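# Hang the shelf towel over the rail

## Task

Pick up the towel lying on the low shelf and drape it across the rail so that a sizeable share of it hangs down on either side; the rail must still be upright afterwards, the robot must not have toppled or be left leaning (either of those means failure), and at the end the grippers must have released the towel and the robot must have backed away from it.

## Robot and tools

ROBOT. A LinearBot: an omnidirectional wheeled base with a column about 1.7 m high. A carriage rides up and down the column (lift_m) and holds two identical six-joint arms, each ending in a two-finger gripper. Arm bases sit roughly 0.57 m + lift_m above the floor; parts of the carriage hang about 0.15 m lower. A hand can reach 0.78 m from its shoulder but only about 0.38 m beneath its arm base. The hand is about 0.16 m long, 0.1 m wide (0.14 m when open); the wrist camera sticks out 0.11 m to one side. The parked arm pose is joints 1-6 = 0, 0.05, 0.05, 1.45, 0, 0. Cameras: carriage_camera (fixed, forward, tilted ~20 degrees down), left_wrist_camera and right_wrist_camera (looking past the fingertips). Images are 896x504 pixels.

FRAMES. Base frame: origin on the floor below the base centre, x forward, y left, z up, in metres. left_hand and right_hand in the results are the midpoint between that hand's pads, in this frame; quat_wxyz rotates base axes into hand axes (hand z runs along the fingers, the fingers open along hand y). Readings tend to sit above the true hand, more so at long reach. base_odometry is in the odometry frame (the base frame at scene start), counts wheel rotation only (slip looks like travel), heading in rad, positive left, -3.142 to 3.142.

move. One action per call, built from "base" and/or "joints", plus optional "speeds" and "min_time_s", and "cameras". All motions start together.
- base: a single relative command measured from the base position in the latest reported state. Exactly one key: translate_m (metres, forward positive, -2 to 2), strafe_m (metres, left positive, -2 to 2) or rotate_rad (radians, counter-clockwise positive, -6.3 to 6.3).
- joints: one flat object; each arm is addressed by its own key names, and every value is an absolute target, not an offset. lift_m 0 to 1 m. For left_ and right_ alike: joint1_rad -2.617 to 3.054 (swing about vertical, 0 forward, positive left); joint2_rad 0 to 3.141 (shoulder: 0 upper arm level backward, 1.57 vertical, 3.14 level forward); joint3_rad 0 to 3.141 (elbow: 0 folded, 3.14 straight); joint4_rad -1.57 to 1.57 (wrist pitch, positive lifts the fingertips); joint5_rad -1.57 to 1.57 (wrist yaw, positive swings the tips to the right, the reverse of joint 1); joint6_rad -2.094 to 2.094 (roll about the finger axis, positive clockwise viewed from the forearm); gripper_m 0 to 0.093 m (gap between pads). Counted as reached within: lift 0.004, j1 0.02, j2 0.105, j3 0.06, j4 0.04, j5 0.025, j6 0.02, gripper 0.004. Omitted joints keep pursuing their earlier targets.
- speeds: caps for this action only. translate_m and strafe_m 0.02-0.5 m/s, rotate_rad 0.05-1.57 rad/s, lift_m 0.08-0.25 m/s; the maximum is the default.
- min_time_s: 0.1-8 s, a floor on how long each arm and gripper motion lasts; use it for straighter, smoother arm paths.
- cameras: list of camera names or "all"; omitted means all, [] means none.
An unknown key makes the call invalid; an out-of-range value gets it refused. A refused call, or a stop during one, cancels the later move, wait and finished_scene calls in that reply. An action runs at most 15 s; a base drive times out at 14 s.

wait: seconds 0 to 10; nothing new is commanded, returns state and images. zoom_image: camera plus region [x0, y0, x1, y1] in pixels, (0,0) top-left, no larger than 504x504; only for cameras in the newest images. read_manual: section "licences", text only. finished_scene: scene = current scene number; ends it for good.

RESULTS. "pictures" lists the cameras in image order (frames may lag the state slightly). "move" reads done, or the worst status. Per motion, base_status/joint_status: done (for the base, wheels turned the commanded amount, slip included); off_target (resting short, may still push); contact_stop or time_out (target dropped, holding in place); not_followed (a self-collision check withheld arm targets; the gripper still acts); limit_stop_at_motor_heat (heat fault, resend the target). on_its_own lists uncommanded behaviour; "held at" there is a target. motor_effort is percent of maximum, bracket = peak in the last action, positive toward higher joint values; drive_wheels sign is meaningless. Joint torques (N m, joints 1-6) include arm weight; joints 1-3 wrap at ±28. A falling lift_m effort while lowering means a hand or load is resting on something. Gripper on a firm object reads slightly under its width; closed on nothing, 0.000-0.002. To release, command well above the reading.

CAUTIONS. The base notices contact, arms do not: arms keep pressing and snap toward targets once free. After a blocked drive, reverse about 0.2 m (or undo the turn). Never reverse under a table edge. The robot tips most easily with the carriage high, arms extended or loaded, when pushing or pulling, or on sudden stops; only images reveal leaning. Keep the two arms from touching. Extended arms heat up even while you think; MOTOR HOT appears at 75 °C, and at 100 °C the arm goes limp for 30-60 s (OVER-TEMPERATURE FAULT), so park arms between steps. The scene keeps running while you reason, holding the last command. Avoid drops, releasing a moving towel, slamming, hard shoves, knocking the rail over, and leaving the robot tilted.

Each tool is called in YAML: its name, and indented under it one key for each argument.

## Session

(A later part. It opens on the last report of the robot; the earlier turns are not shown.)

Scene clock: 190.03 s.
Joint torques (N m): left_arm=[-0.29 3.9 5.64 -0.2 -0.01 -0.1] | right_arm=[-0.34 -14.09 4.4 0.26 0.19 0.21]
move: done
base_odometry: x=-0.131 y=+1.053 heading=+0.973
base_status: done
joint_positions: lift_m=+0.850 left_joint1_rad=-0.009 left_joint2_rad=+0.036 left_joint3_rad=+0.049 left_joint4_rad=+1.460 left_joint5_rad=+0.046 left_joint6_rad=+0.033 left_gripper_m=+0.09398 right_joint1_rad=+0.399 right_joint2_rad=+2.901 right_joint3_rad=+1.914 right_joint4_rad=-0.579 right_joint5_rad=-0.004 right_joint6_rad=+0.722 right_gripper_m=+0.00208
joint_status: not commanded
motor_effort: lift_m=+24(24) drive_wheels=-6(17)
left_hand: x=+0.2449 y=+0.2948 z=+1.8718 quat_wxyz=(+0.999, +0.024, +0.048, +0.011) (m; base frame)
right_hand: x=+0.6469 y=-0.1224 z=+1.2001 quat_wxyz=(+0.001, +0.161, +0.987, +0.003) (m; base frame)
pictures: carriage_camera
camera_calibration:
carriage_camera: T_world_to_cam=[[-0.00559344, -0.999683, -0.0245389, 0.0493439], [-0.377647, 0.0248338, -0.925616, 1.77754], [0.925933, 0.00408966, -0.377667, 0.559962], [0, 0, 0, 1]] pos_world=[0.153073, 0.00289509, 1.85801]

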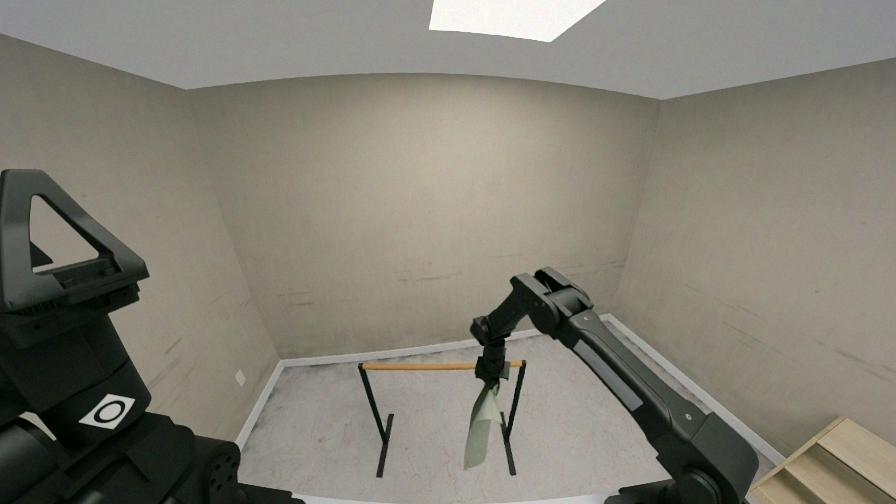

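move:
  base: {"strafe_m": 0.04}
  joints: {"lift_m": 0.77}
  speeds: {"lift_m": 0.1}
  cameras: []

move:
  base: {"translate_m": 0.3}
  speeds: {"translate_m": 0.15}
  cameras: ["carriage_camera", "right_wrist_camera"]

zoom_image:
  camera: "carriage_camera"
  region: [250, 300, 650, 504]

Scene clock: 215.20 s.
Joint torques (N m): left_arm=[-0.23 3.88 5.67 -0.2 -0.02 -0.07] | right_arm=[-0.57 -14.32 4.75 0.28 0.19 0.21]
move: done
base_odometry: x=-0.164 y=+1.075 heading=+0.974
base_status: done
joint_positions: lift_m=+0.770 left_joint1_rad=-0.009 left_joint2_rad=+0.036 left_joint3_rad=+0.049 left_joint4_rad=+1.460 left_joint5_rad=+0.046 left_joint6_rad=+0.033 left_gripper_m=+0.09398 right_joint1_rad=+0.401 right_joint2_rad=+2.904 right_joint3_rad=+1.911 right_joint4_rad=-0.579 right_joint5_rad=-0.004 right_joint6_rad=+0.722 right_gripper_m=+0.00208
joint_status: all done
motor_effort: lift_m=+20(21) drive_wheels=+7(15)
left_hand: x=+0.2449 y=+0.2948 z=+1.7922 quat_wxyz=(+0.999, +0.024, +0.048, +0.011) (m; base frame)
right_hand: x=+0.6446 y=-0.1226 z=+1.1189 quat_wxyz=(-0.002, +0.160, +0.987, +0.002) (m; base frame)
pictures: none
No camera images: "cameras" was empty.

Scene clock: 218.07 s.
Joint torques (N m): left_arm=[-0.13 3.96 5.74 -0.19 0.01 -0.09] | right_arm=[-0.39 -14.43 4.64 0.24 0.2 0.21]
move: done
base_odometry: x=+0.004 y=+1.324 heading=+0.975
base_status: done
joint_positions: lift_m=+0.770 left_joint1_rad=-0.009 left_joint2_rad=+0.036 left_joint3_rad=+0.049 left_joint4_rad=+1.460 left_joint5_rad=+0.046 left_joint6_rad=+0.033 left_gripper_m=+0.09398 right_joint1_rad=+0.401 right_joint2_rad=+2.904 right_joint3_rad=+1.911 right_joint4_rad=-0.579 right_joint5_rad=-0.004 right_joint6_rad=+0.722 right_gripper_m=+0.00208
joint_status: not commanded
motor_effort: lift_m=+20(20) drive_wheels=-4(11)
left_hand: x=+0.2449 y=+0.2948 z=+1.7922 quat_wxyz=(+0.999, +0.024, +0.048, +0.011) (m; base frame)
right_hand: x=+0.6447 y=-0.1225 z=+1.1189 quat_wxyz=(-0.001, +0.160, +0.987, +0.002) (m; base frame)
pictures: carriage_camera, right_wrist_camera
camera_calibration:
carriage_camera: T_world_to_cam=[[-0.00559344, -0.999683, -0.0245389, 0.0473922], [-0.377647, 0.0248338, -0.925616, 1.70392], [0.925933, 0.00408966, -0.377667, 0.529924], [0, 0, 0, 1]] pos_world=[0.153073, 0.00289509, 1.77848]
right_wrist_camera: T_world_to_cam=[[-0.336362, -0.939704, -0.0617811, 0.180198], [-0.780553, 0.241489, 0.576559, -0.100315], [-0.526875, 0.242156, -0.814717, 1.40759], [0, 0, 0, 1]] pos_world=[0.723935, -0.147298, 1.21576]

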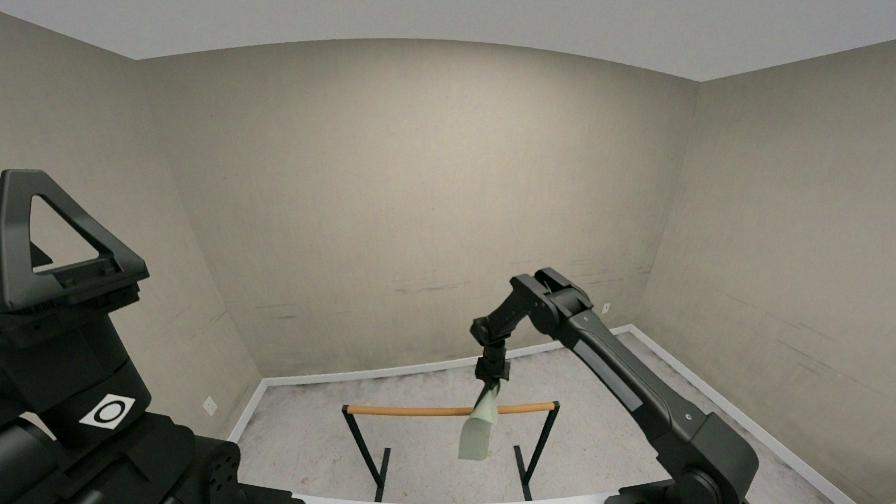

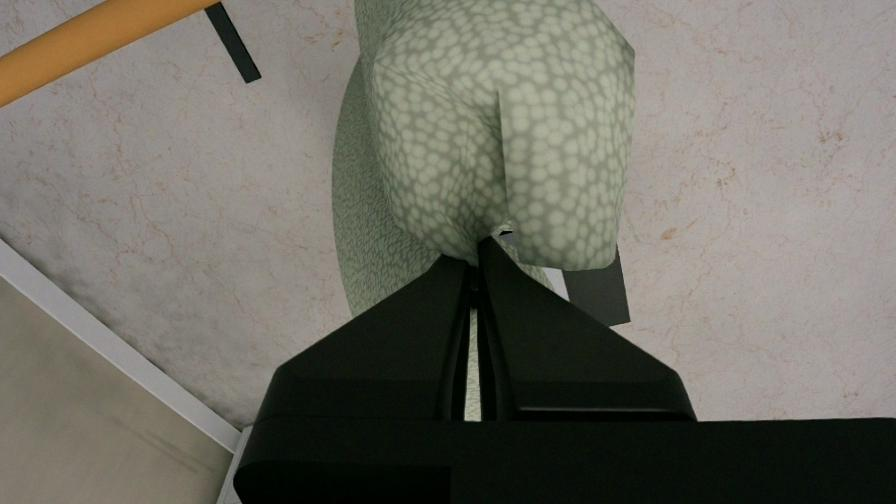

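Scaled by 1.260 from the camera's 896x504 image, which has a finer 1280x720 frame.

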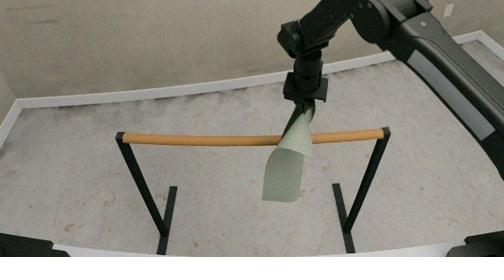

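move:
  base: {"translate_m": 0.11}
  speeds: {"translate_m": 0.1}
  cameras: ["carriage_camera", "right_wrist_camera"]

zoom_image:
  camera: "carriage_camera"
  region: [250, 300, 650, 504]

Scene clock: 233.83 s.
Joint torques (N m): left_arm=[-0.18 3.99 5.68 -0.22 0.02 -0.09] | right_arm=[-0.47 -14.42 4.72 0.25 0.18 0.2]
move: done
base_odometry: x=+0.065 y=+1.415 heading=+0.975
base_status: done
joint_positions: lift_m=+0.770 left_joint1_rad=-0.009 left_joint2_rad=+0.036 left_joint3_rad=+0.049 left_joint4_rad=+1.460 left_joint5_rad=+0.046 left_joint6_rad=+0.033 left_gripper_m=+0.09398 right_joint1_rad=+0.401 right_joint2_rad=+2.904 right_joint3_rad=+1.911 right_joint4_rad=-0.579 right_joint5_rad=-0.004 right_joint6_rad=+0.722 right_gripper_m=+0.00208
joint_status: not commanded
motor_effort: lift_m=+20(20) drive_wheels=+5(13)
left_hand: x=+0.2449 y=+0.2948 z=+1.7922 quat_wxyz=(+0.999, +0.024, +0.048, +0.011) (m; base frame)
right_hand: x=+0.6446 y=-0.1226 z=+1.1189 quat_wxyz=(-0.002, +0.160, +0.987, +0.002) (m; base frame)
pictures: carriage_camera, right_wrist_camera
camera_calibration:
carriage_camera: T_world_to_cam=[[-0.00559344, -0.999683, -0.0245389, 0.0473922], [-0.377647, 0.0248338, -0.925616, 1.70392], [0.925933, 0.00408966, -0.377667, 0.529924], [0, 0, 0, 1]] pos_world=[0.153073, 0.00289509, 1.77848]
right_wrist_camera: T_world_to_cam=[[-0.336384, -0.939713, -0.0615231, 0.179859], [-0.780351, 0.241575, 0.576797, -0.10076], [-0.527161, 0.242035, -0.814568, 1.40756], [0, 0, 0, 1]] pos_world=[0.723883, -0.14732, 1.21573]

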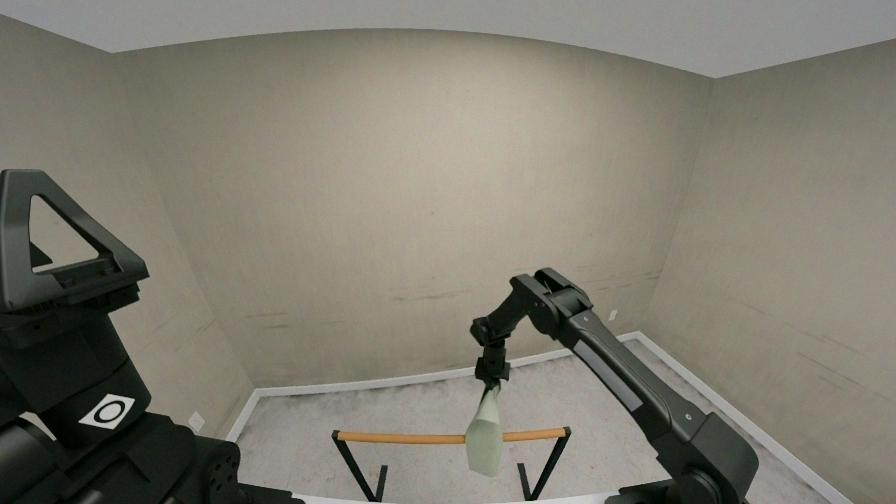

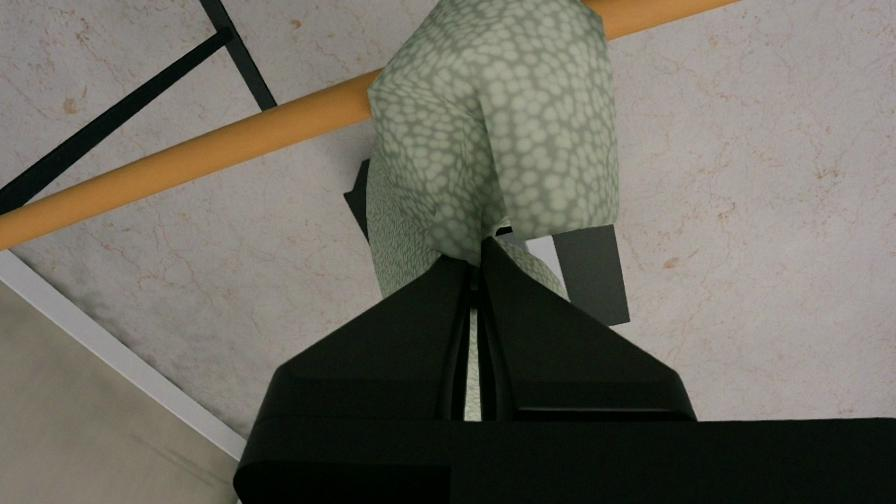

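Scaled by 1.260 from the camera's 896x504 image, which has a finer 1280x720 frame.

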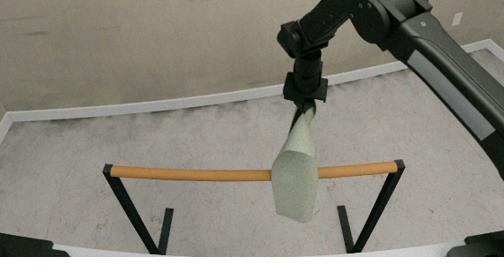

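move:
  base: {"translate_m": 0.2}
  joints: {"lift_m": 0.56}
  speeds: {"translate_m": 0.09, "lift_m": 0.085}
  cameras: ["carriage_camera", "right_wrist_camera"]

zoom_image:
  camera: "carriage_camera"
  region: [250, 300, 650, 504]

Scene clock: 246.00 s.
Joint torques (N m): left_arm=[-0.18 3.89 5.72 -0.23 0.02 -0.07] | right_arm=[-0.51 -14.49 4.66 0.26 0.18 0.21]
move: done
base_odometry: x=+0.177 y=+1.581 heading=+0.976
base_status: done
joint_positions: lift_m=+0.560 left_joint1_rad=-0.009 left_joint2_rad=+0.036 left_joint3_rad=+0.049 left_joint4_rad=+1.461 left_joint5_rad=+0.046 left_joint6_rad=+0.033 left_gripper_m=+0.09398 right_joint1_rad=+0.401 right_joint2_rad=+2.905 right_joint3_rad=+1.911 right_joint4_rad=-0.582 right_joint5_rad=-0.004 right_joint6_rad=+0.722 right_gripper_m=+0.00208
joint_status: all done
motor_effort: lift_m=+20(21) drive_wheels=-4(14)
left_hand: x=+0.2448 y=+0.2948 z=+1.5823 quat_wxyz=(+0.999, +0.024, +0.048, +0.011) (m; base frame)
right_hand: x=+0.6434 y=-0.1229 z=+0.9084 quat_wxyz=(-0.003, +0.160, +0.987, +0.001) (m; base frame)
pictures: carriage_camera, right_wrist_camera
camera_calibration:
carriage_camera: T_world_to_cam=[[-0.00559344, -0.999683, -0.0245389, 0.0422399], [-0.377647, 0.0248338, -0.925616, 1.50958], [0.925933, 0.00408966, -0.377667, 0.450628], [0, 0, 0, 1]] pos_world=[0.153073, 0.00289509, 1.56851]
right_wrist_camera: T_world_to_cam=[[-0.336257, -0.93994, -0.0586847, 0.163519], [-0.778209, 0.242224, 0.579411, 0.0161466], [-0.530397, 0.2405, -0.81292, 1.2359], [0, 0, 0, 1]] pos_world=[0.72307, -0.147448, 1.00493]

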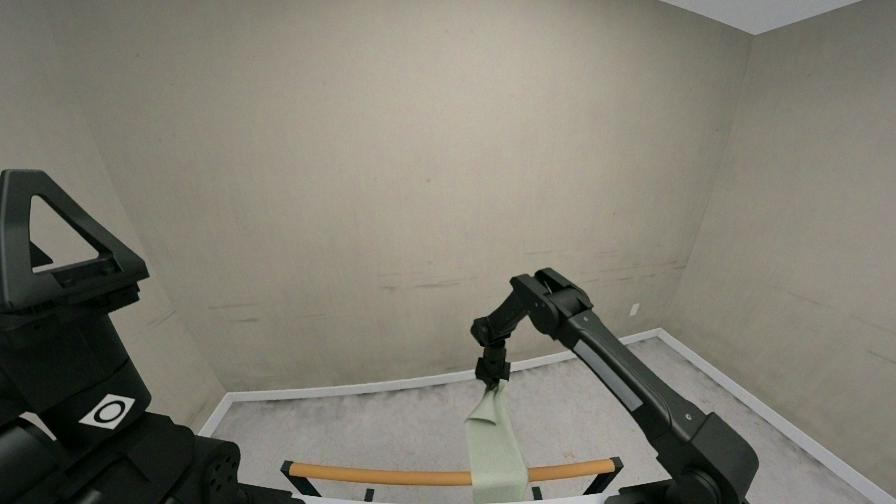

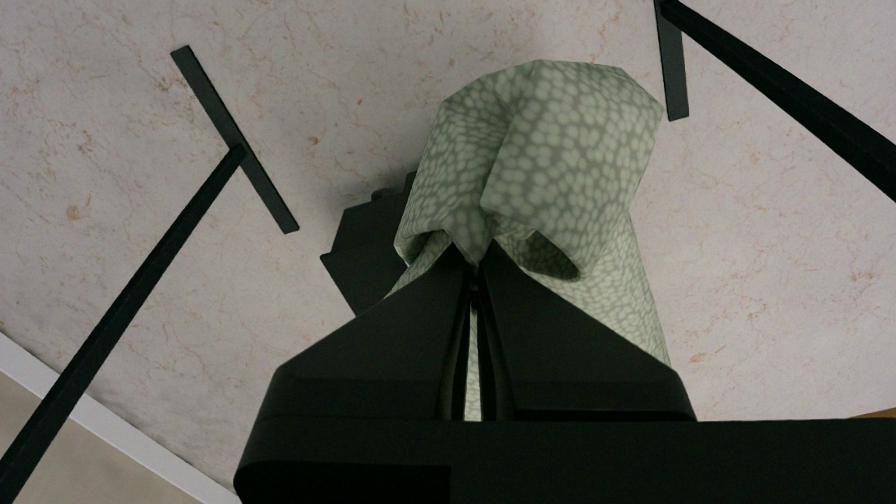

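Scaled by 1.260 from the camera's 896x504 image, which has a finer 1280x720 frame.

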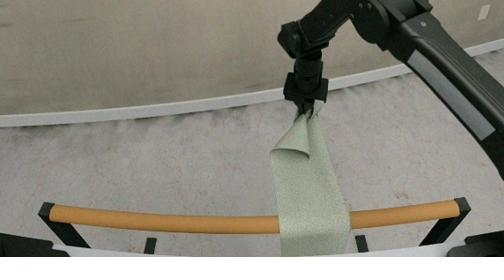

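move:
  joints: {"lift_m": 0.49}
  speeds: {"lift_m": 0.08}
  cameras: ["carriage_camera", "right_wrist_camera"]

zoom_image:
  camera: "carriage_camera"
  region: [250, 300, 650, 504]

Scene clock: 253.03 s.
Joint torques (N m): left_arm=[-0.08 3.86 5.64 -0.22 0.01 -0.08] | right_arm=[-0.51 -14.27 4.77 0.29 0.18 0.19]
move: done
base_odometry: x=+0.177 y=+1.581 heading=+0.976
base_status: not commanded
joint_positions: lift_m=+0.490 left_joint1_rad=-0.009 left_joint2_rad=+0.036 left_joint3_rad=+0.049 left_joint4_rad=+1.461 left_joint5_rad=+0.046 left_joint6_rad=+0.033 left_gripper_m=+0.09398 right_joint1_rad=+0.401 right_joint2_rad=+2.905 right_joint3_rad=+1.911 right_joint4_rad=-0.584 right_joint5_rad=-0.004 right_joint6_rad=+0.723 right_gripper_m=+0.00208
joint_status: all done
motor_effort: lift_m=+20(20) drive_wheels=+5(5)
left_hand: x=+0.2448 y=+0.2948 z=+1.5123 quat_wxyz=(+0.999, +0.024, +0.048, +0.011) (m; base frame)
right_hand: x=+0.6428 y=-0.1231 z=+0.8382 quat_wxyz=(-0.004, +0.160, +0.987, +0.000) (m; base frame)
pictures: carriage_camera, right_wrist_camera
camera_calibration:
carriage_camera: T_world_to_cam=[[-0.00559344, -0.999683, -0.0245389, 0.0405223], [-0.377647, 0.0248338, -0.925616, 1.44479], [0.925933, 0.00408966, -0.377667, 0.424193], [0, 0, 0, 1]] pos_world=[0.153073, 0.00289509, 1.49852]
right_wrist_camera: T_world_to_cam=[[-0.336758, -0.939872, -0.0568745, 0.157742], [-0.77669, 0.243127, 0.581069, 0.0541075], [-0.532303, 0.239854, -0.811864, 1.17886], [0, 0, 0, 1]] pos_world=[0.722655, -0.14765, 0.934603]

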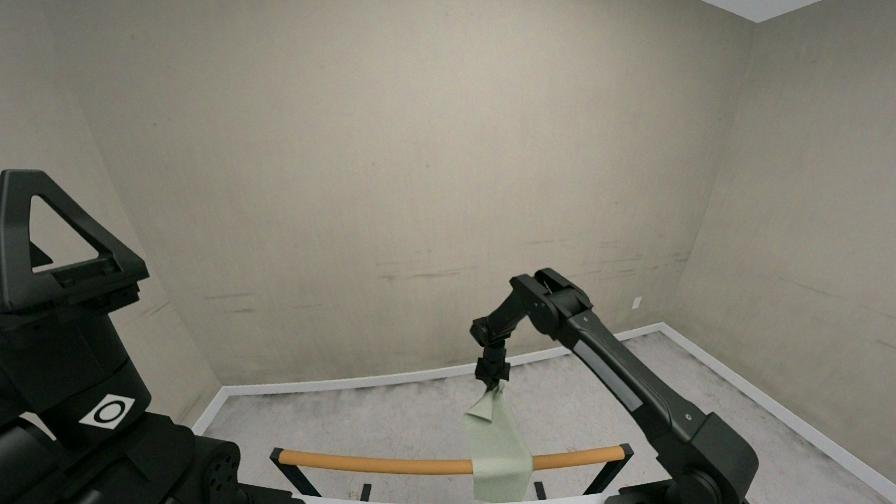

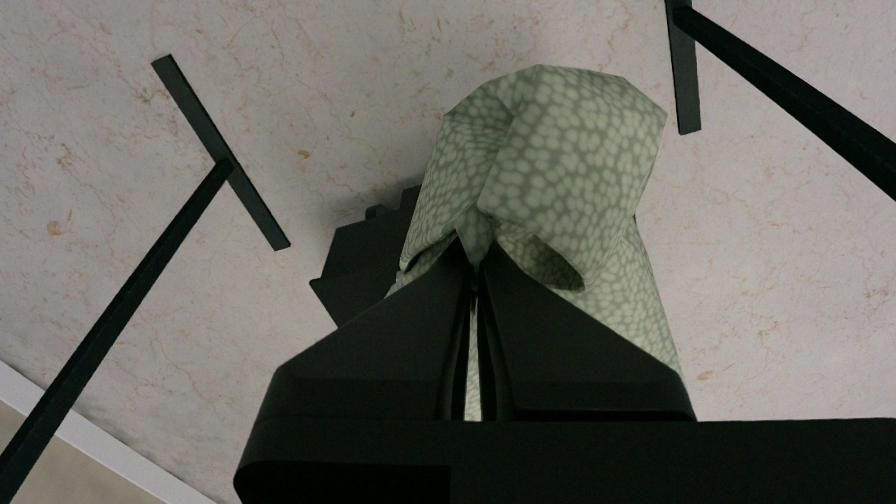

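Scaled by 1.260 from the camera's 896x504 image, which has a finer 1280x720 frame.

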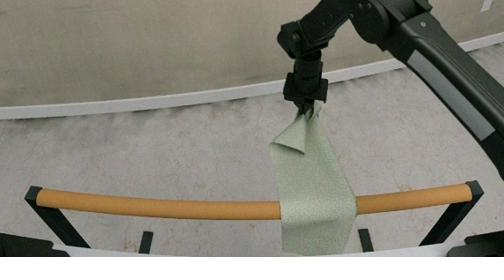

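move:
  joints: {"right_gripper_m": 0.03}
  min_time_s: 2.0
  cameras: ["right_wrist_camera"]

Scene clock: 260.23 s.
Joint torques (N m): left_arm=[-0.18 3.97 5.7 -0.22 -0.01 -0.08] | right_arm=[-0.47 -14.52 4.68 0.3 0.18 0.21]
move: done
base_odometry: x=+0.177 y=+1.581 heading=+0.976
base_status: not commanded
joint_positions: lift_m=+0.490 left_joint1_rad=-0.009 left_joint2_rad=+0.036 left_joint3_rad=+0.049 left_joint4_rad=+1.461 left_joint5_rad=+0.046 left_joint6_rad=+0.033 left_gripper_m=+0.09398 right_joint1_rad=+0.401 right_joint2_rad=+2.905 right_joint3_rad=+1.911 right_joint4_rad=-0.584 right_joint5_rad=-0.004 right_joint6_rad=+0.723 right_gripper_m=+0.02989
joint_status: all done
motor_effort: lift_m=+20(20) drive_wheels=+5(5)
left_hand: x=+0.2448 y=+0.2948 z=+1.5123 quat_wxyz=(+0.999, +0.024, +0.048, +0.011) (m; base frame)
right_hand: x=+0.6428 y=-0.1231 z=+0.8382 quat_wxyz=(-0.004, +0.160, +0.987, +0.000) (m; base frame)
pictures: right_wrist_camera
camera_calibration:
right_wrist_camera: T_world_to_cam=[[-0.336758, -0.939872, -0.0568745, 0.157742], [-0.77669, 0.243127, 0.581069, 0.0541075], [-0.532303, 0.239854, -0.811864, 1.17886], [0, 0, 0, 1]] pos_world=[0.722655, -0.14765, 0.934603]

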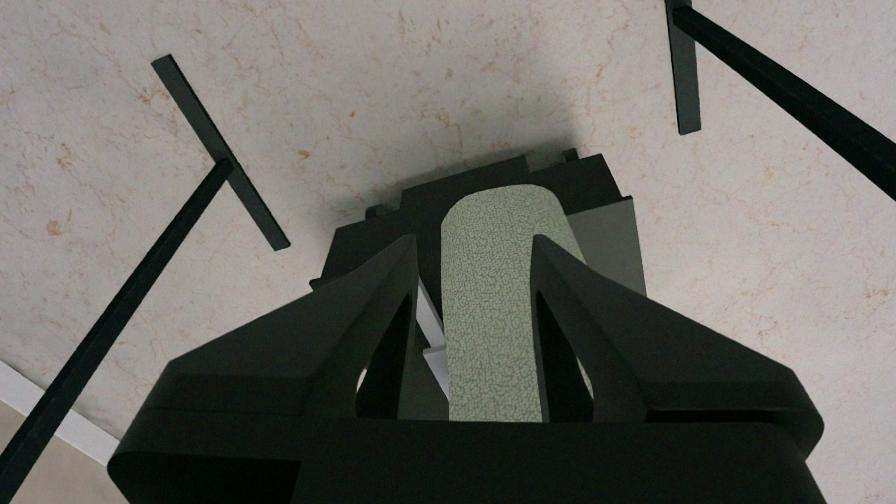

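move:
  joints: {"lift_m": 0.75}
  speeds: {"lift_m": 0.12}
  cameras: ["carriage_camera", "right_wrist_camera"]

zoom_image:
  camera: "carriage_camera"
  region: [250, 300, 650, 504]

Scene clock: 266.07 s.
Joint torques (N m): left_arm=[-0.18 3.88 5.75 -0.19 0.01 -0.09] | right_arm=[-0.5 -14.65 4.63 0.32 0.19 0.2]
move: done
base_odometry: x=+0.177 y=+1.581 heading=+0.976
base_status: not commanded
joint_positions: lift_m=+0.750 left_joint1_rad=-0.009 left_joint2_rad=+0.036 left_joint3_rad=+0.049 left_joint4_rad=+1.461 left_joint5_rad=+0.046 left_joint6_rad=+0.033 left_gripper_m=+0.09398 right_joint1_rad=+0.401 right_joint2_rad=+2.907 right_joint3_rad=+1.910 right_joint4_rad=-0.582 right_joint5_rad=-0.004 right_joint6_rad=+0.723 right_gripper_m=+0.02989
joint_status: all done
motor_effort: lift_m=+24(31) drive_wheels=+4(5)
left_hand: x=+0.2448 y=+0.2948 z=+1.7717 quat_wxyz=(+0.999, +0.024, +0.048, +0.011) (m; base frame)
right_hand: x=+0.6425 y=-0.1232 z=+1.0969 quat_wxyz=(-0.004, +0.160, +0.987, +0.000) (m; base frame)
pictures: carriage_camera, right_wrist_camera
camera_calibration:
carriage_camera: T_world_to_cam=[[-0.00559344, -0.999683, -0.0245389, 0.046889], [-0.377647, 0.0248338, -0.925616, 1.68494], [0.925933, 0.00408966, -0.377667, 0.52218], [0, 0, 0, 1]] pos_world=[0.153073, 0.00289509, 1.75797]
right_wrist_camera: T_world_to_cam=[[-0.336758, -0.939872, -0.0568745, 0.172297], [-0.77669, 0.243127, 0.581069, -0.0963677], [-0.532303, 0.239854, -0.811864, 1.3888], [0, 0, 0, 1]] pos_world=[0.722438, -0.147743, 1.19331]

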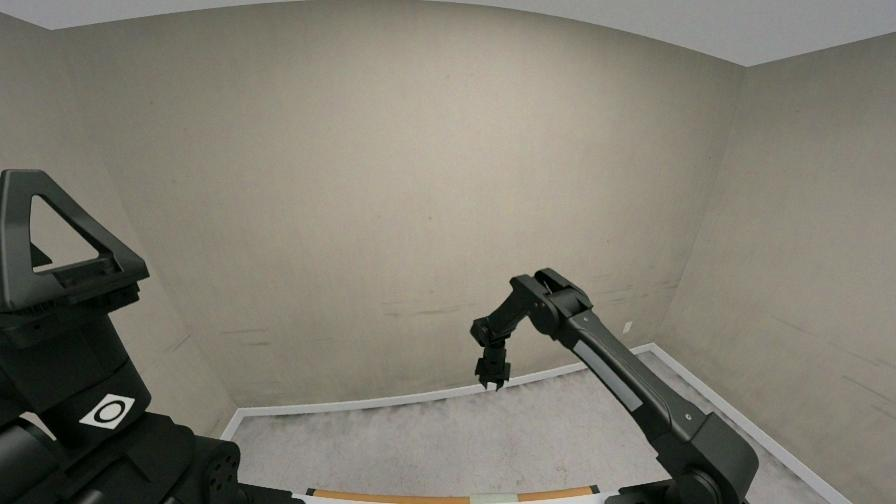

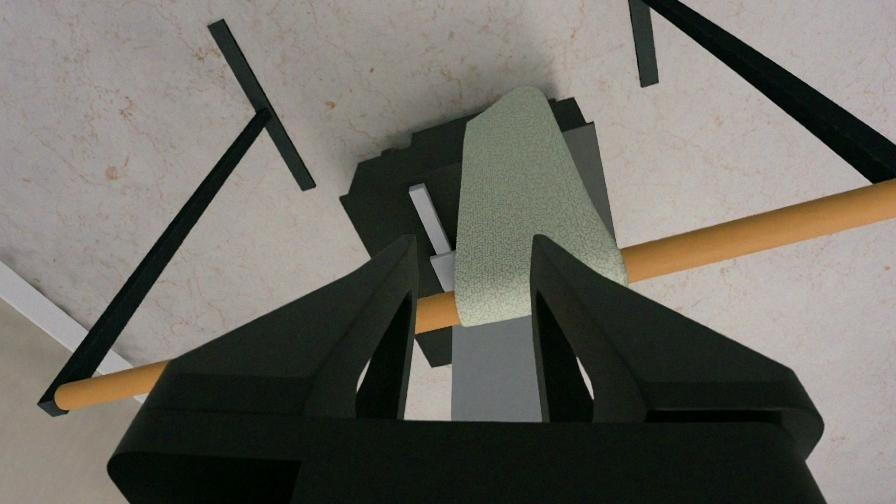

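Scaled by 1.260 from the camera's 896x504 image, which has a finer 1280x720 frame.

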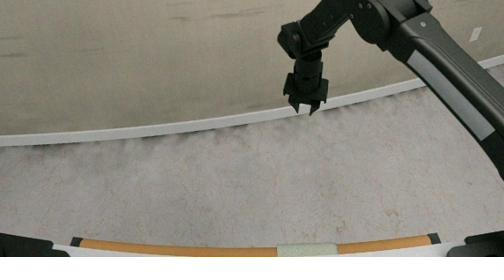

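move:
  base: {"translate_m": -0.55}
  speeds: {"translate_m": 0.2}
  cameras: ["carriage_camera"]

zoom_image:
  camera: "carriage_camera"
  region: [300, 330, 620, 504]

Scene clock: 277.73 s.
Joint torques (N m): left_arm=[-0.21 3.86 5.65 -0.22 0.01 -0.08] | right_arm=[-0.43 -14.63 4.72 0.27 0.17 0.2]
move: done
base_odometry: x=-0.131 y=+1.125 heading=+0.976
base_status: done
joint_positions: lift_m=+0.750 left_joint1_rad=-0.009 left_joint2_rad=+0.036 left_joint3_rad=+0.049 left_joint4_rad=+1.460 left_joint5_rad=+0.046 left_joint6_rad=+0.033 left_gripper_m=+0.09398 right_joint1_rad=+0.400 right_joint2_rad=+2.907 right_joint3_rad=+1.910 right_joint4_rad=-0.582 right_joint5_rad=-0.004 right_joint6_rad=+0.723 right_gripper_m=+0.02989
joint_status: not commanded
motor_effort: lift_m=+24(25) drive_wheels=-1(12)
left_hand: x=+0.2450 y=+0.2948 z=+1.7717 quat_wxyz=(+0.998, +0.024, +0.048, +0.011) (m; base frame)
right_hand: x=+0.6429 y=-0.1237 z=+1.0969 quat_wxyz=(-0.004, +0.161, +0.987, +0.000) (m; base frame)
pictures: carriage_camera
camera_calibration:
carriage_camera: T_world_to_cam=[[-0.00559344, -0.999683, -0.0245389, 0.046889], [-0.377647, 0.0248338, -0.925616, 1.68494], [0.925933, 0.00408966, -0.377667, 0.52218], [0, 0, 0, 1]] pos_world=[0.153073, 0.00289509, 1.75797]

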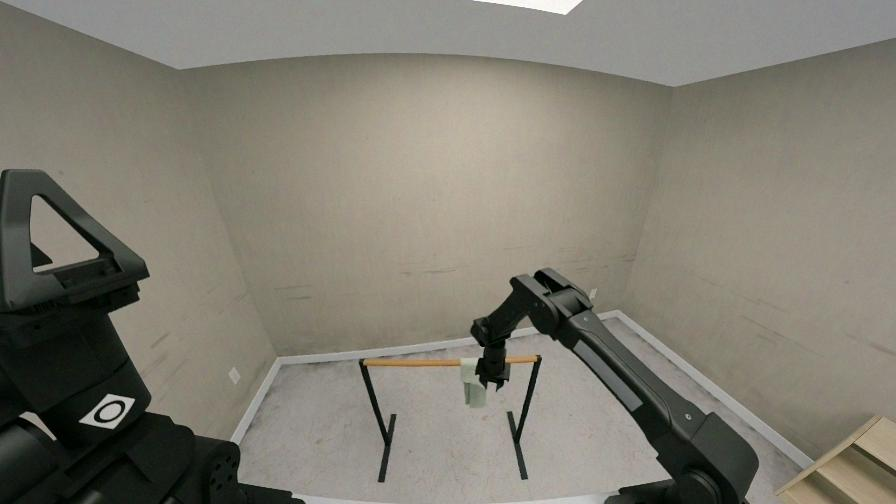

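Scaled by 1.575 from the camera's 896x504 image, which has a finer 1280x720 frame.

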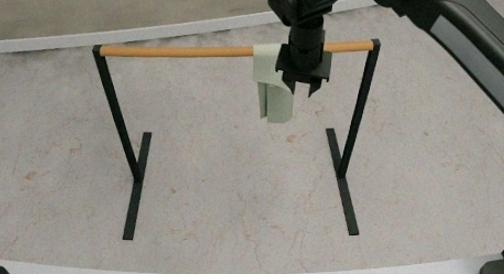

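move:
  joints: {"right_joint1_rad": 0.0, "right_joint2_rad": 0.05, "right_joint3_rad": 0.05, "right_joint4_rad": 1.45, "right_joint5_rad": 0.0, "right_joint6_rad": 0.0, "lift_m": 0.4}
  min_time_s: 3.5
  speeds: {"lift_m": 0.12}
  cameras: ["carriage_camera"]

zoom_image:
  camera: "carriage_camera"
  region: [400, 250, 540, 390]

Scene clock: 285.13 s.
Joint torques (N m): left_arm=[-0.25 3.89 5.72 -0.2 0 -0.07] | right_arm=[-0.88 2.78 4.89 0.03 0.11 -0.08]
move: done
base_odometry: x=-0.131 y=+1.125 heading=+0.976
base_status: not commanded
joint_positions: lift_m=+0.400 left_joint1_rad=-0.009 left_joint2_rad=+0.036 left_joint3_rad=+0.049 left_joint4_rad=+1.460 left_joint5_rad=+0.046 left_joint6_rad=+0.033 left_gripper_m=+0.09398 right_joint1_rad=+0.007 right_joint2_rad=+0.062 right_joint3_rad=+0.061 right_joint4_rad=+1.434 right_joint5_rad=-0.004 right_joint6_rad=+0.014 right_gripper_m=+0.02990
joint_status: all done
motor_effort: lift_m=+20(20) drive_wheels=+1(2)
left_hand: x=+0.2450 y=+0.2948 z=+1.4223 quat_wxyz=(+0.998, +0.024, +0.048, +0.011) (m; base frame)
right_hand: x=+0.2563 y=-0.3020 z=+1.4246 quat_wxyz=(+0.998, -0.002, +0.069, +0.011) (m; base frame)
pictures: carriage_camera
camera_calibration:
carriage_camera: T_world_to_cam=[[-0.00559344, -0.999683, -0.0245389, 0.0383142], [-0.377647, 0.0248338, -0.925616, 1.3615], [0.925933, 0.00408966, -0.377667, 0.39021], [0, 0, 0, 1]] pos_world=[0.153073, 0.00289509, 1.40853]

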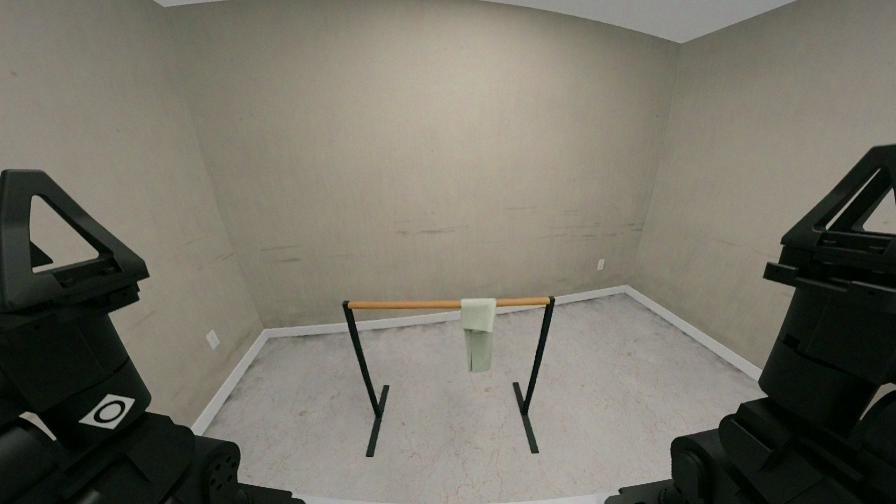

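Scaled by 3.600 from the camera's 896x504 image, which has a finer 1280x720 frame.

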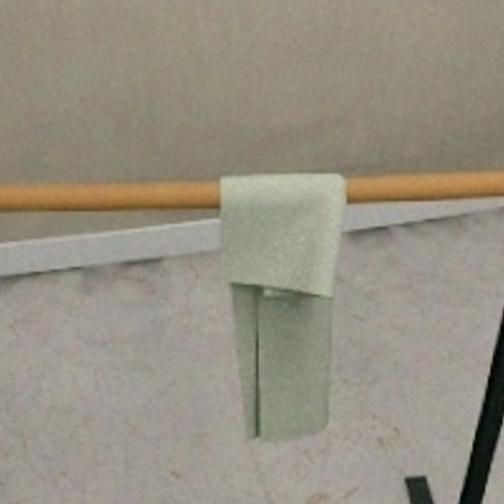

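move:
  joints: {"lift_m": 0.75, "right_joint1_rad": 0.4, "right_joint2_rad": 2.935, "right_joint3_rad": 1.93, "right_joint4_rad": -0.58, "right_joint5_rad": 0.0, "right_joint6_rad": 0.415, "right_gripper_m": 0.06}
  min_time_s: 3.5
  speeds: {"lift_m": 0.12}
  cameras: []

move:
  base: {"translate_m": 0.3}
  joints: {"lift_m": 0.62}
  speeds: {"translate_m": 0.15, "lift_m": 0.1}
  cameras: ["carriage_camera", "right_wrist_camera"]

Scene clock: 331.47 s.
Joint torques (N m): left_arm=[-0.28 3.82 5.68 -0.2 0 -0.09] | right_arm=[0.42 -13.31 6.2 0.17 0.15 0.25]
move: done
base_odometry: x=-0.131 y=+1.125 heading=+0.976
base_status: not commanded
joint_positions: lift_m=+0.750 left_joint1_rad=-0.009 left_joint2_rad=+0.036 left_joint3_rad=+0.049 left_joint4_rad=+1.460 left_joint5_rad=+0.046 left_joint6_rad=+0.033 left_gripper_m=+0.09398 right_joint1_rad=+0.394 right_joint2_rad=+2.911 right_joint3_rad=+1.915 right_joint4_rad=-0.562 right_joint5_rad=-0.004 right_joint6_rad=+0.401 right_gripper_m=+0.05987
joint_status: all done
motor_effort: lift_m=+25(30) drive_wheels=+0(2)
left_hand: x=+0.2450 y=+0.2948 z=+1.7716 quat_wxyz=(+0.998, +0.024, +0.048, +0.011) (m; base frame)
right_hand: x=+0.6486 y=-0.1244 z=+1.0956 quat_wxyz=(+0.005, +0.004, +1.000, +0.004) (m; base frame)
pictures: none
No camera images: "cameras" was empty.

Scene clock: 334.37 s.
Joint torques (N m): left_arm=[-0.24 3.81 5.68 -0.18 0 -0.07] | right_arm=[0.03 -13.82 5.79 0.16 0.14 0.21]
move: done
base_odometry: x=+0.037 y=+1.374 heading=+0.977
base_status: done
joint_positions: lift_m=+0.620 left_joint1_rad=-0.009 left_joint2_rad=+0.036 left_joint3_rad=+0.050 left_joint4_rad=+1.460 left_joint5_rad=+0.046 left_joint6_rad=+0.033 left_gripper_m=+0.09398 right_joint1_rad=+0.398 right_joint2_rad=+2.917 right_joint3_rad=+1.919 right_joint4_rad=-0.571 right_joint5_rad=-0.004 right_joint6_rad=+0.402 right_gripper_m=+0.05987
joint_status: all done
motor_effort: lift_m=+20(20) drive_wheels=-5(10)
left_hand: x=+0.2449 y=+0.2948 z=+1.6423 quat_wxyz=(+0.999, +0.024, +0.048, +0.011) (m; base frame)
right_hand: x=+0.6455 y=-0.1236 z=+0.9646 quat_wxyz=(+0.000, +0.002, +1.000, +0.002) (m; base frame)
pictures: carriage_camera, right_wrist_camera
camera_calibration:
carriage_camera: T_world_to_cam=[[-0.00559344, -0.999683, -0.0245389, 0.0437116], [-0.377647, 0.0248338, -0.925616, 1.56509], [0.925933, 0.00408966, -0.377667, 0.473279], [0, 0, 0, 1]] pos_world=[0.153073, 0.00289509, 1.62849]
right_wrist_camera: T_world_to_cam=[[-0.0257277, -0.997675, -0.0631046, -0.0364646], [-0.81866, -0.0152, 0.574077, -0.0151924], [-0.573702, 0.0664309, -0.816366, 1.29266], [0, 0, 0, 1]] pos_world=[0.728228, -0.122484, 1.06171]

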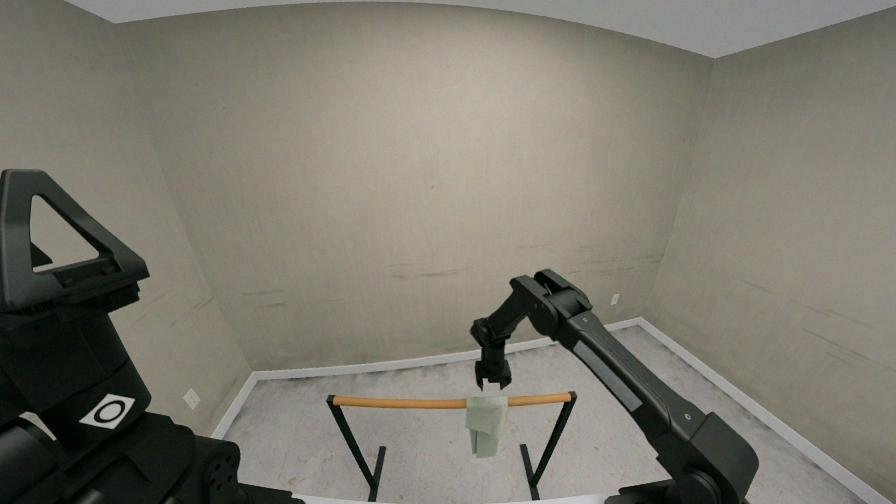

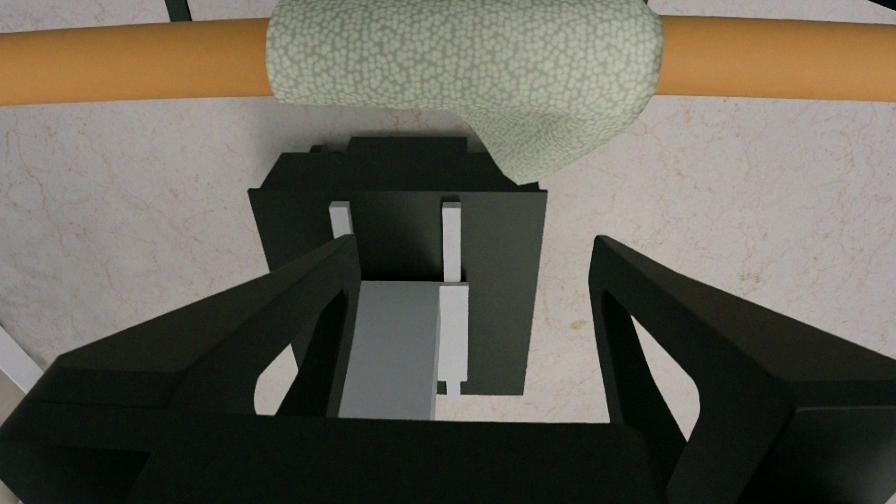

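move:
  base: {"translate_m": 0.024}
  joints: {"lift_m": 0.56}
  speeds: {"translate_m": 0.05, "lift_m": 0.08}
  cameras: ["right_wrist_camera"]

Scene clock: 341.17 s.
Joint torques (N m): left_arm=[-0.25 3.86 5.79 -0.21 0 -0.07] | right_arm=[-0.25 -13.97 5.41 0.17 0.16 0.2]
move: done
base_odometry: x=+0.050 y=+1.394 heading=+0.978
base_status: done
joint_positions: lift_m=+0.560 left_joint1_rad=-0.009 left_joint2_rad=+0.036 left_joint3_rad=+0.050 left_joint4_rad=+1.460 left_joint5_rad=+0.046 left_joint6_rad=+0.033 left_gripper_m=+0.09398 right_joint1_rad=+0.399 right_joint2_rad=+2.918 right_joint3_rad=+1.921 right_joint4_rad=-0.575 right_joint5_rad=-0.004 right_joint6_rad=+0.402 right_gripper_m=+0.05987
joint_status: all done
motor_effort: lift_m=+20(20) drive_wheels=-4(14)
left_hand: x=+0.2448 y=+0.2948 z=+1.5824 quat_wxyz=(+0.999, +0.024, +0.048, +0.011) (m; base frame)
right_hand: x=+0.6448 y=-0.1233 z=+0.9043 quat_wxyz=(-0.001, +0.001, +1.000, +0.002) (m; base frame)
pictures: right_wrist_camera
camera_calibration:
right_wrist_camera: T_world_to_cam=[[-0.0247398, -0.997769, -0.0620083, -0.0416373], [-0.817227, -0.01554, 0.576106, 0.0160912], [-0.575784, 0.0649277, -0.81502, 1.24296], [0, 0, 0, 1]] pos_world=[0.727798, -0.121997, 1.00119]

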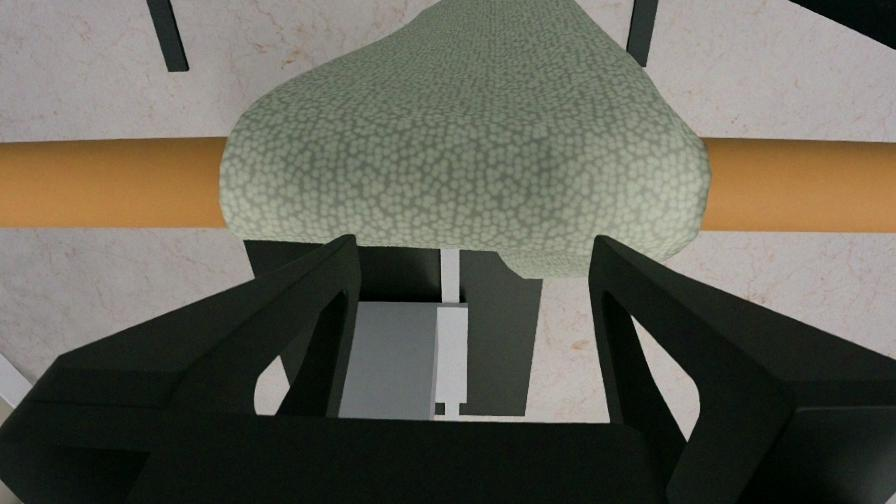

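move:
  joints: {"lift_m": 0.53}
  speeds: {"lift_m": 0.08}
  cameras: ["right_wrist_camera"]

Scene clock: 346.57 s.
Joint torques (N m): left_arm=[-0.23 3.92 5.64 -0.21 0 -0.09] | right_arm=[-0.1 -13.74 4.78 0.38 0.11 0.19]
move: done
base_odometry: x=+0.050 y=+1.394 heading=+0.978
base_status: not commanded
joint_positions: lift_m=+0.531 left_joint1_rad=-0.009 left_joint2_rad=+0.036 left_joint3_rad=+0.050 left_joint4_rad=+1.460 left_joint5_rad=+0.046 left_joint6_rad=+0.033 left_gripper_m=+0.09398 right_joint1_rad=+0.399 right_joint2_rad=+2.917 right_joint3_rad=+1.930 right_joint4_rad=-0.589 right_joint5_rad=-0.004 right_joint6_rad=+0.402 right_gripper_m=+0.05988
joint_status: all done
motor_effort: lift_m=+18(19) drive_wheels=-4(5)
left_hand: x=+0.2448 y=+0.2948 z=+1.5526 quat_wxyz=(+0.999, +0.024, +0.048, +0.011) (m; base frame)
right_hand: x=+0.6455 y=-0.1230 z=+0.8767 quat_wxyz=(-0.003, +0.001, +1.000, +0.001) (m; base frame)
pictures: right_wrist_camera
camera_calibration:
right_wrist_camera: T_world_to_cam=[[-0.0249762, -0.997869, -0.0602848, -0.0444413], [-0.814994, -0.0145977, 0.579286, 0.0283863], [-0.578931, 0.0636001, -0.812892, 1.22082], [0, 0, 0, 1]] pos_world=[0.728795, -0.121576, 0.973272]

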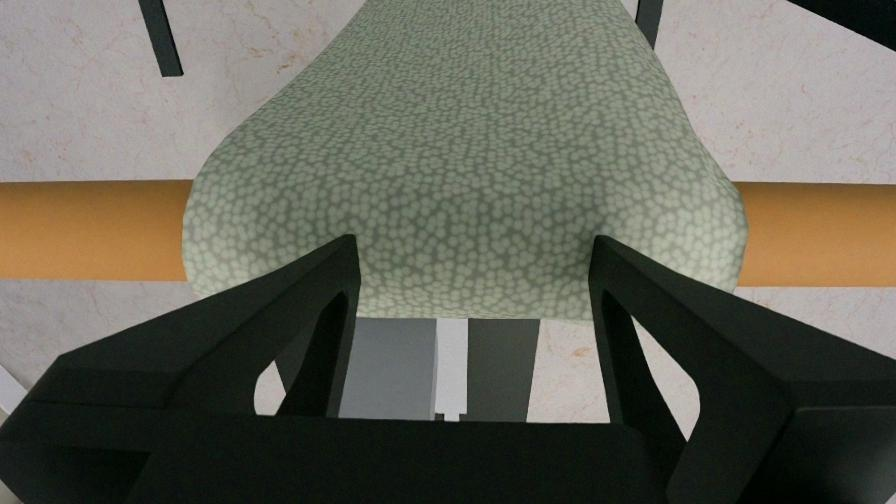

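move:
  joints: {"lift_m": 0.521}
  speeds: {"lift_m": 0.08}
  cameras: []

move:
  joints: {"right_gripper_m": 0.0}
  min_time_s: 2.5
  cameras: ["carriage_camera", "right_wrist_camera"]

Scene clock: 351.33 s.
Joint torques (N m): left_arm=[-0.2 3.79 5.65 -0.21 0.02 -0.07] | right_arm=[-0.16 -12.55 4.45 0.65 0.14 0.2]
move: done
base_odometry: x=+0.050 y=+1.394 heading=+0.978
base_status: not commanded
joint_positions: lift_m=+0.522 left_joint1_rad=-0.009 left_joint2_rad=+0.036 left_joint3_rad=+0.050 left_joint4_rad=+1.460 left_joint5_rad=+0.046 left_joint6_rad=+0.033 left_gripper_m=+0.09398 right_joint1_rad=+0.399 right_joint2_rad=+2.902 right_joint3_rad=+1.936 right_joint4_rad=-0.617 right_joint5_rad=-0.004 right_joint6_rad=+0.402 right_gripper_m=+0.05988
joint_status: all done
motor_effort: lift_m=+18(18) drive_wheels=+5(5)
left_hand: x=+0.2448 y=+0.2948 z=+1.5436 quat_wxyz=(+0.999, +0.024, +0.048, +0.011) (m; base frame)
right_hand: x=+0.6464 y=-0.1226 z=+0.8757 quat_wxyz=(-0.006, +0.001, +1.000, -0.001) (m; base frame)
pictures: none
No camera images: "cameras" was empty.

Scene clock: 354.13 s.
Joint torques (N m): left_arm=[-0.23 3.89 5.72 -0.2 0.01 -0.09] | right_arm=[-0.12 -12.7 4.41 0.31 0.12 0.2]
move: done
base_odometry: x=+0.050 y=+1.394 heading=+0.978
base_status: not commanded
joint_positions: lift_m=+0.522 left_joint1_rad=-0.009 left_joint2_rad=+0.036 left_joint3_rad=+0.050 left_joint4_rad=+1.460 left_joint5_rad=+0.046 left_joint6_rad=+0.033 left_gripper_m=+0.09398 right_joint1_rad=+0.399 right_joint2_rad=+2.902 right_joint3_rad=+1.937 right_joint4_rad=-0.576 right_joint5_rad=-0.002 right_joint6_rad=+0.402 right_gripper_m=+0.00066
joint_status: all done
motor_effort: lift_m=+18(18) drive_wheels=+5(5)
left_hand: x=+0.2448 y=+0.2948 z=+1.5436 quat_wxyz=(+0.999, +0.024, +0.048, +0.011) (m; base frame)
right_hand: x=+0.6564 y=-0.1188 z=+0.8760 quat_wxyz=(+0.014, +0.001, +1.000, +0.007) (m; base frame)
pictures: carriage_camera, right_wrist_camera
camera_calibration:
carriage_camera: T_world_to_cam=[[-0.00559344, -0.999683, -0.0245389, 0.041289], [-0.377647, 0.0248338, -0.925616, 1.47371], [0.925933, 0.00408966, -0.377667, 0.435994], [0, 0, 0, 1]] pos_world=[0.153073, 0.00289509, 1.52976]
right_wrist_camera: T_world_to_cam=[[-0.0231258, -0.997071, -0.0729049, -0.0300999], [-0.834178, -0.020948, 0.551097, 0.0742965], [-0.55101, 0.0735602, -0.83125, 1.22525], [0, 0, 0, 1]] pos_world=[0.736403, -0.118585, 0.975346]

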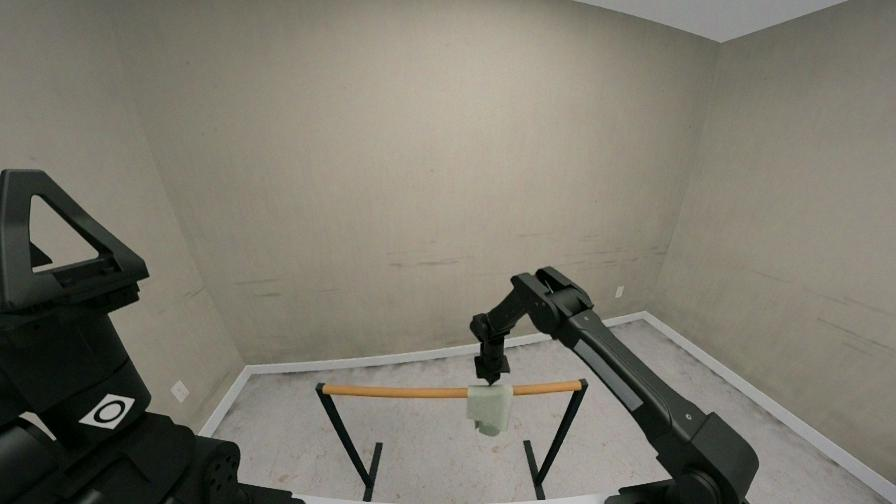

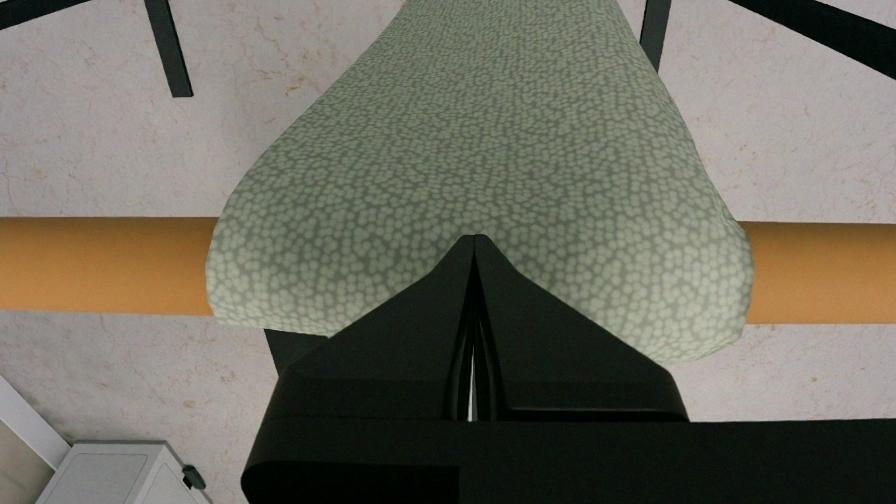

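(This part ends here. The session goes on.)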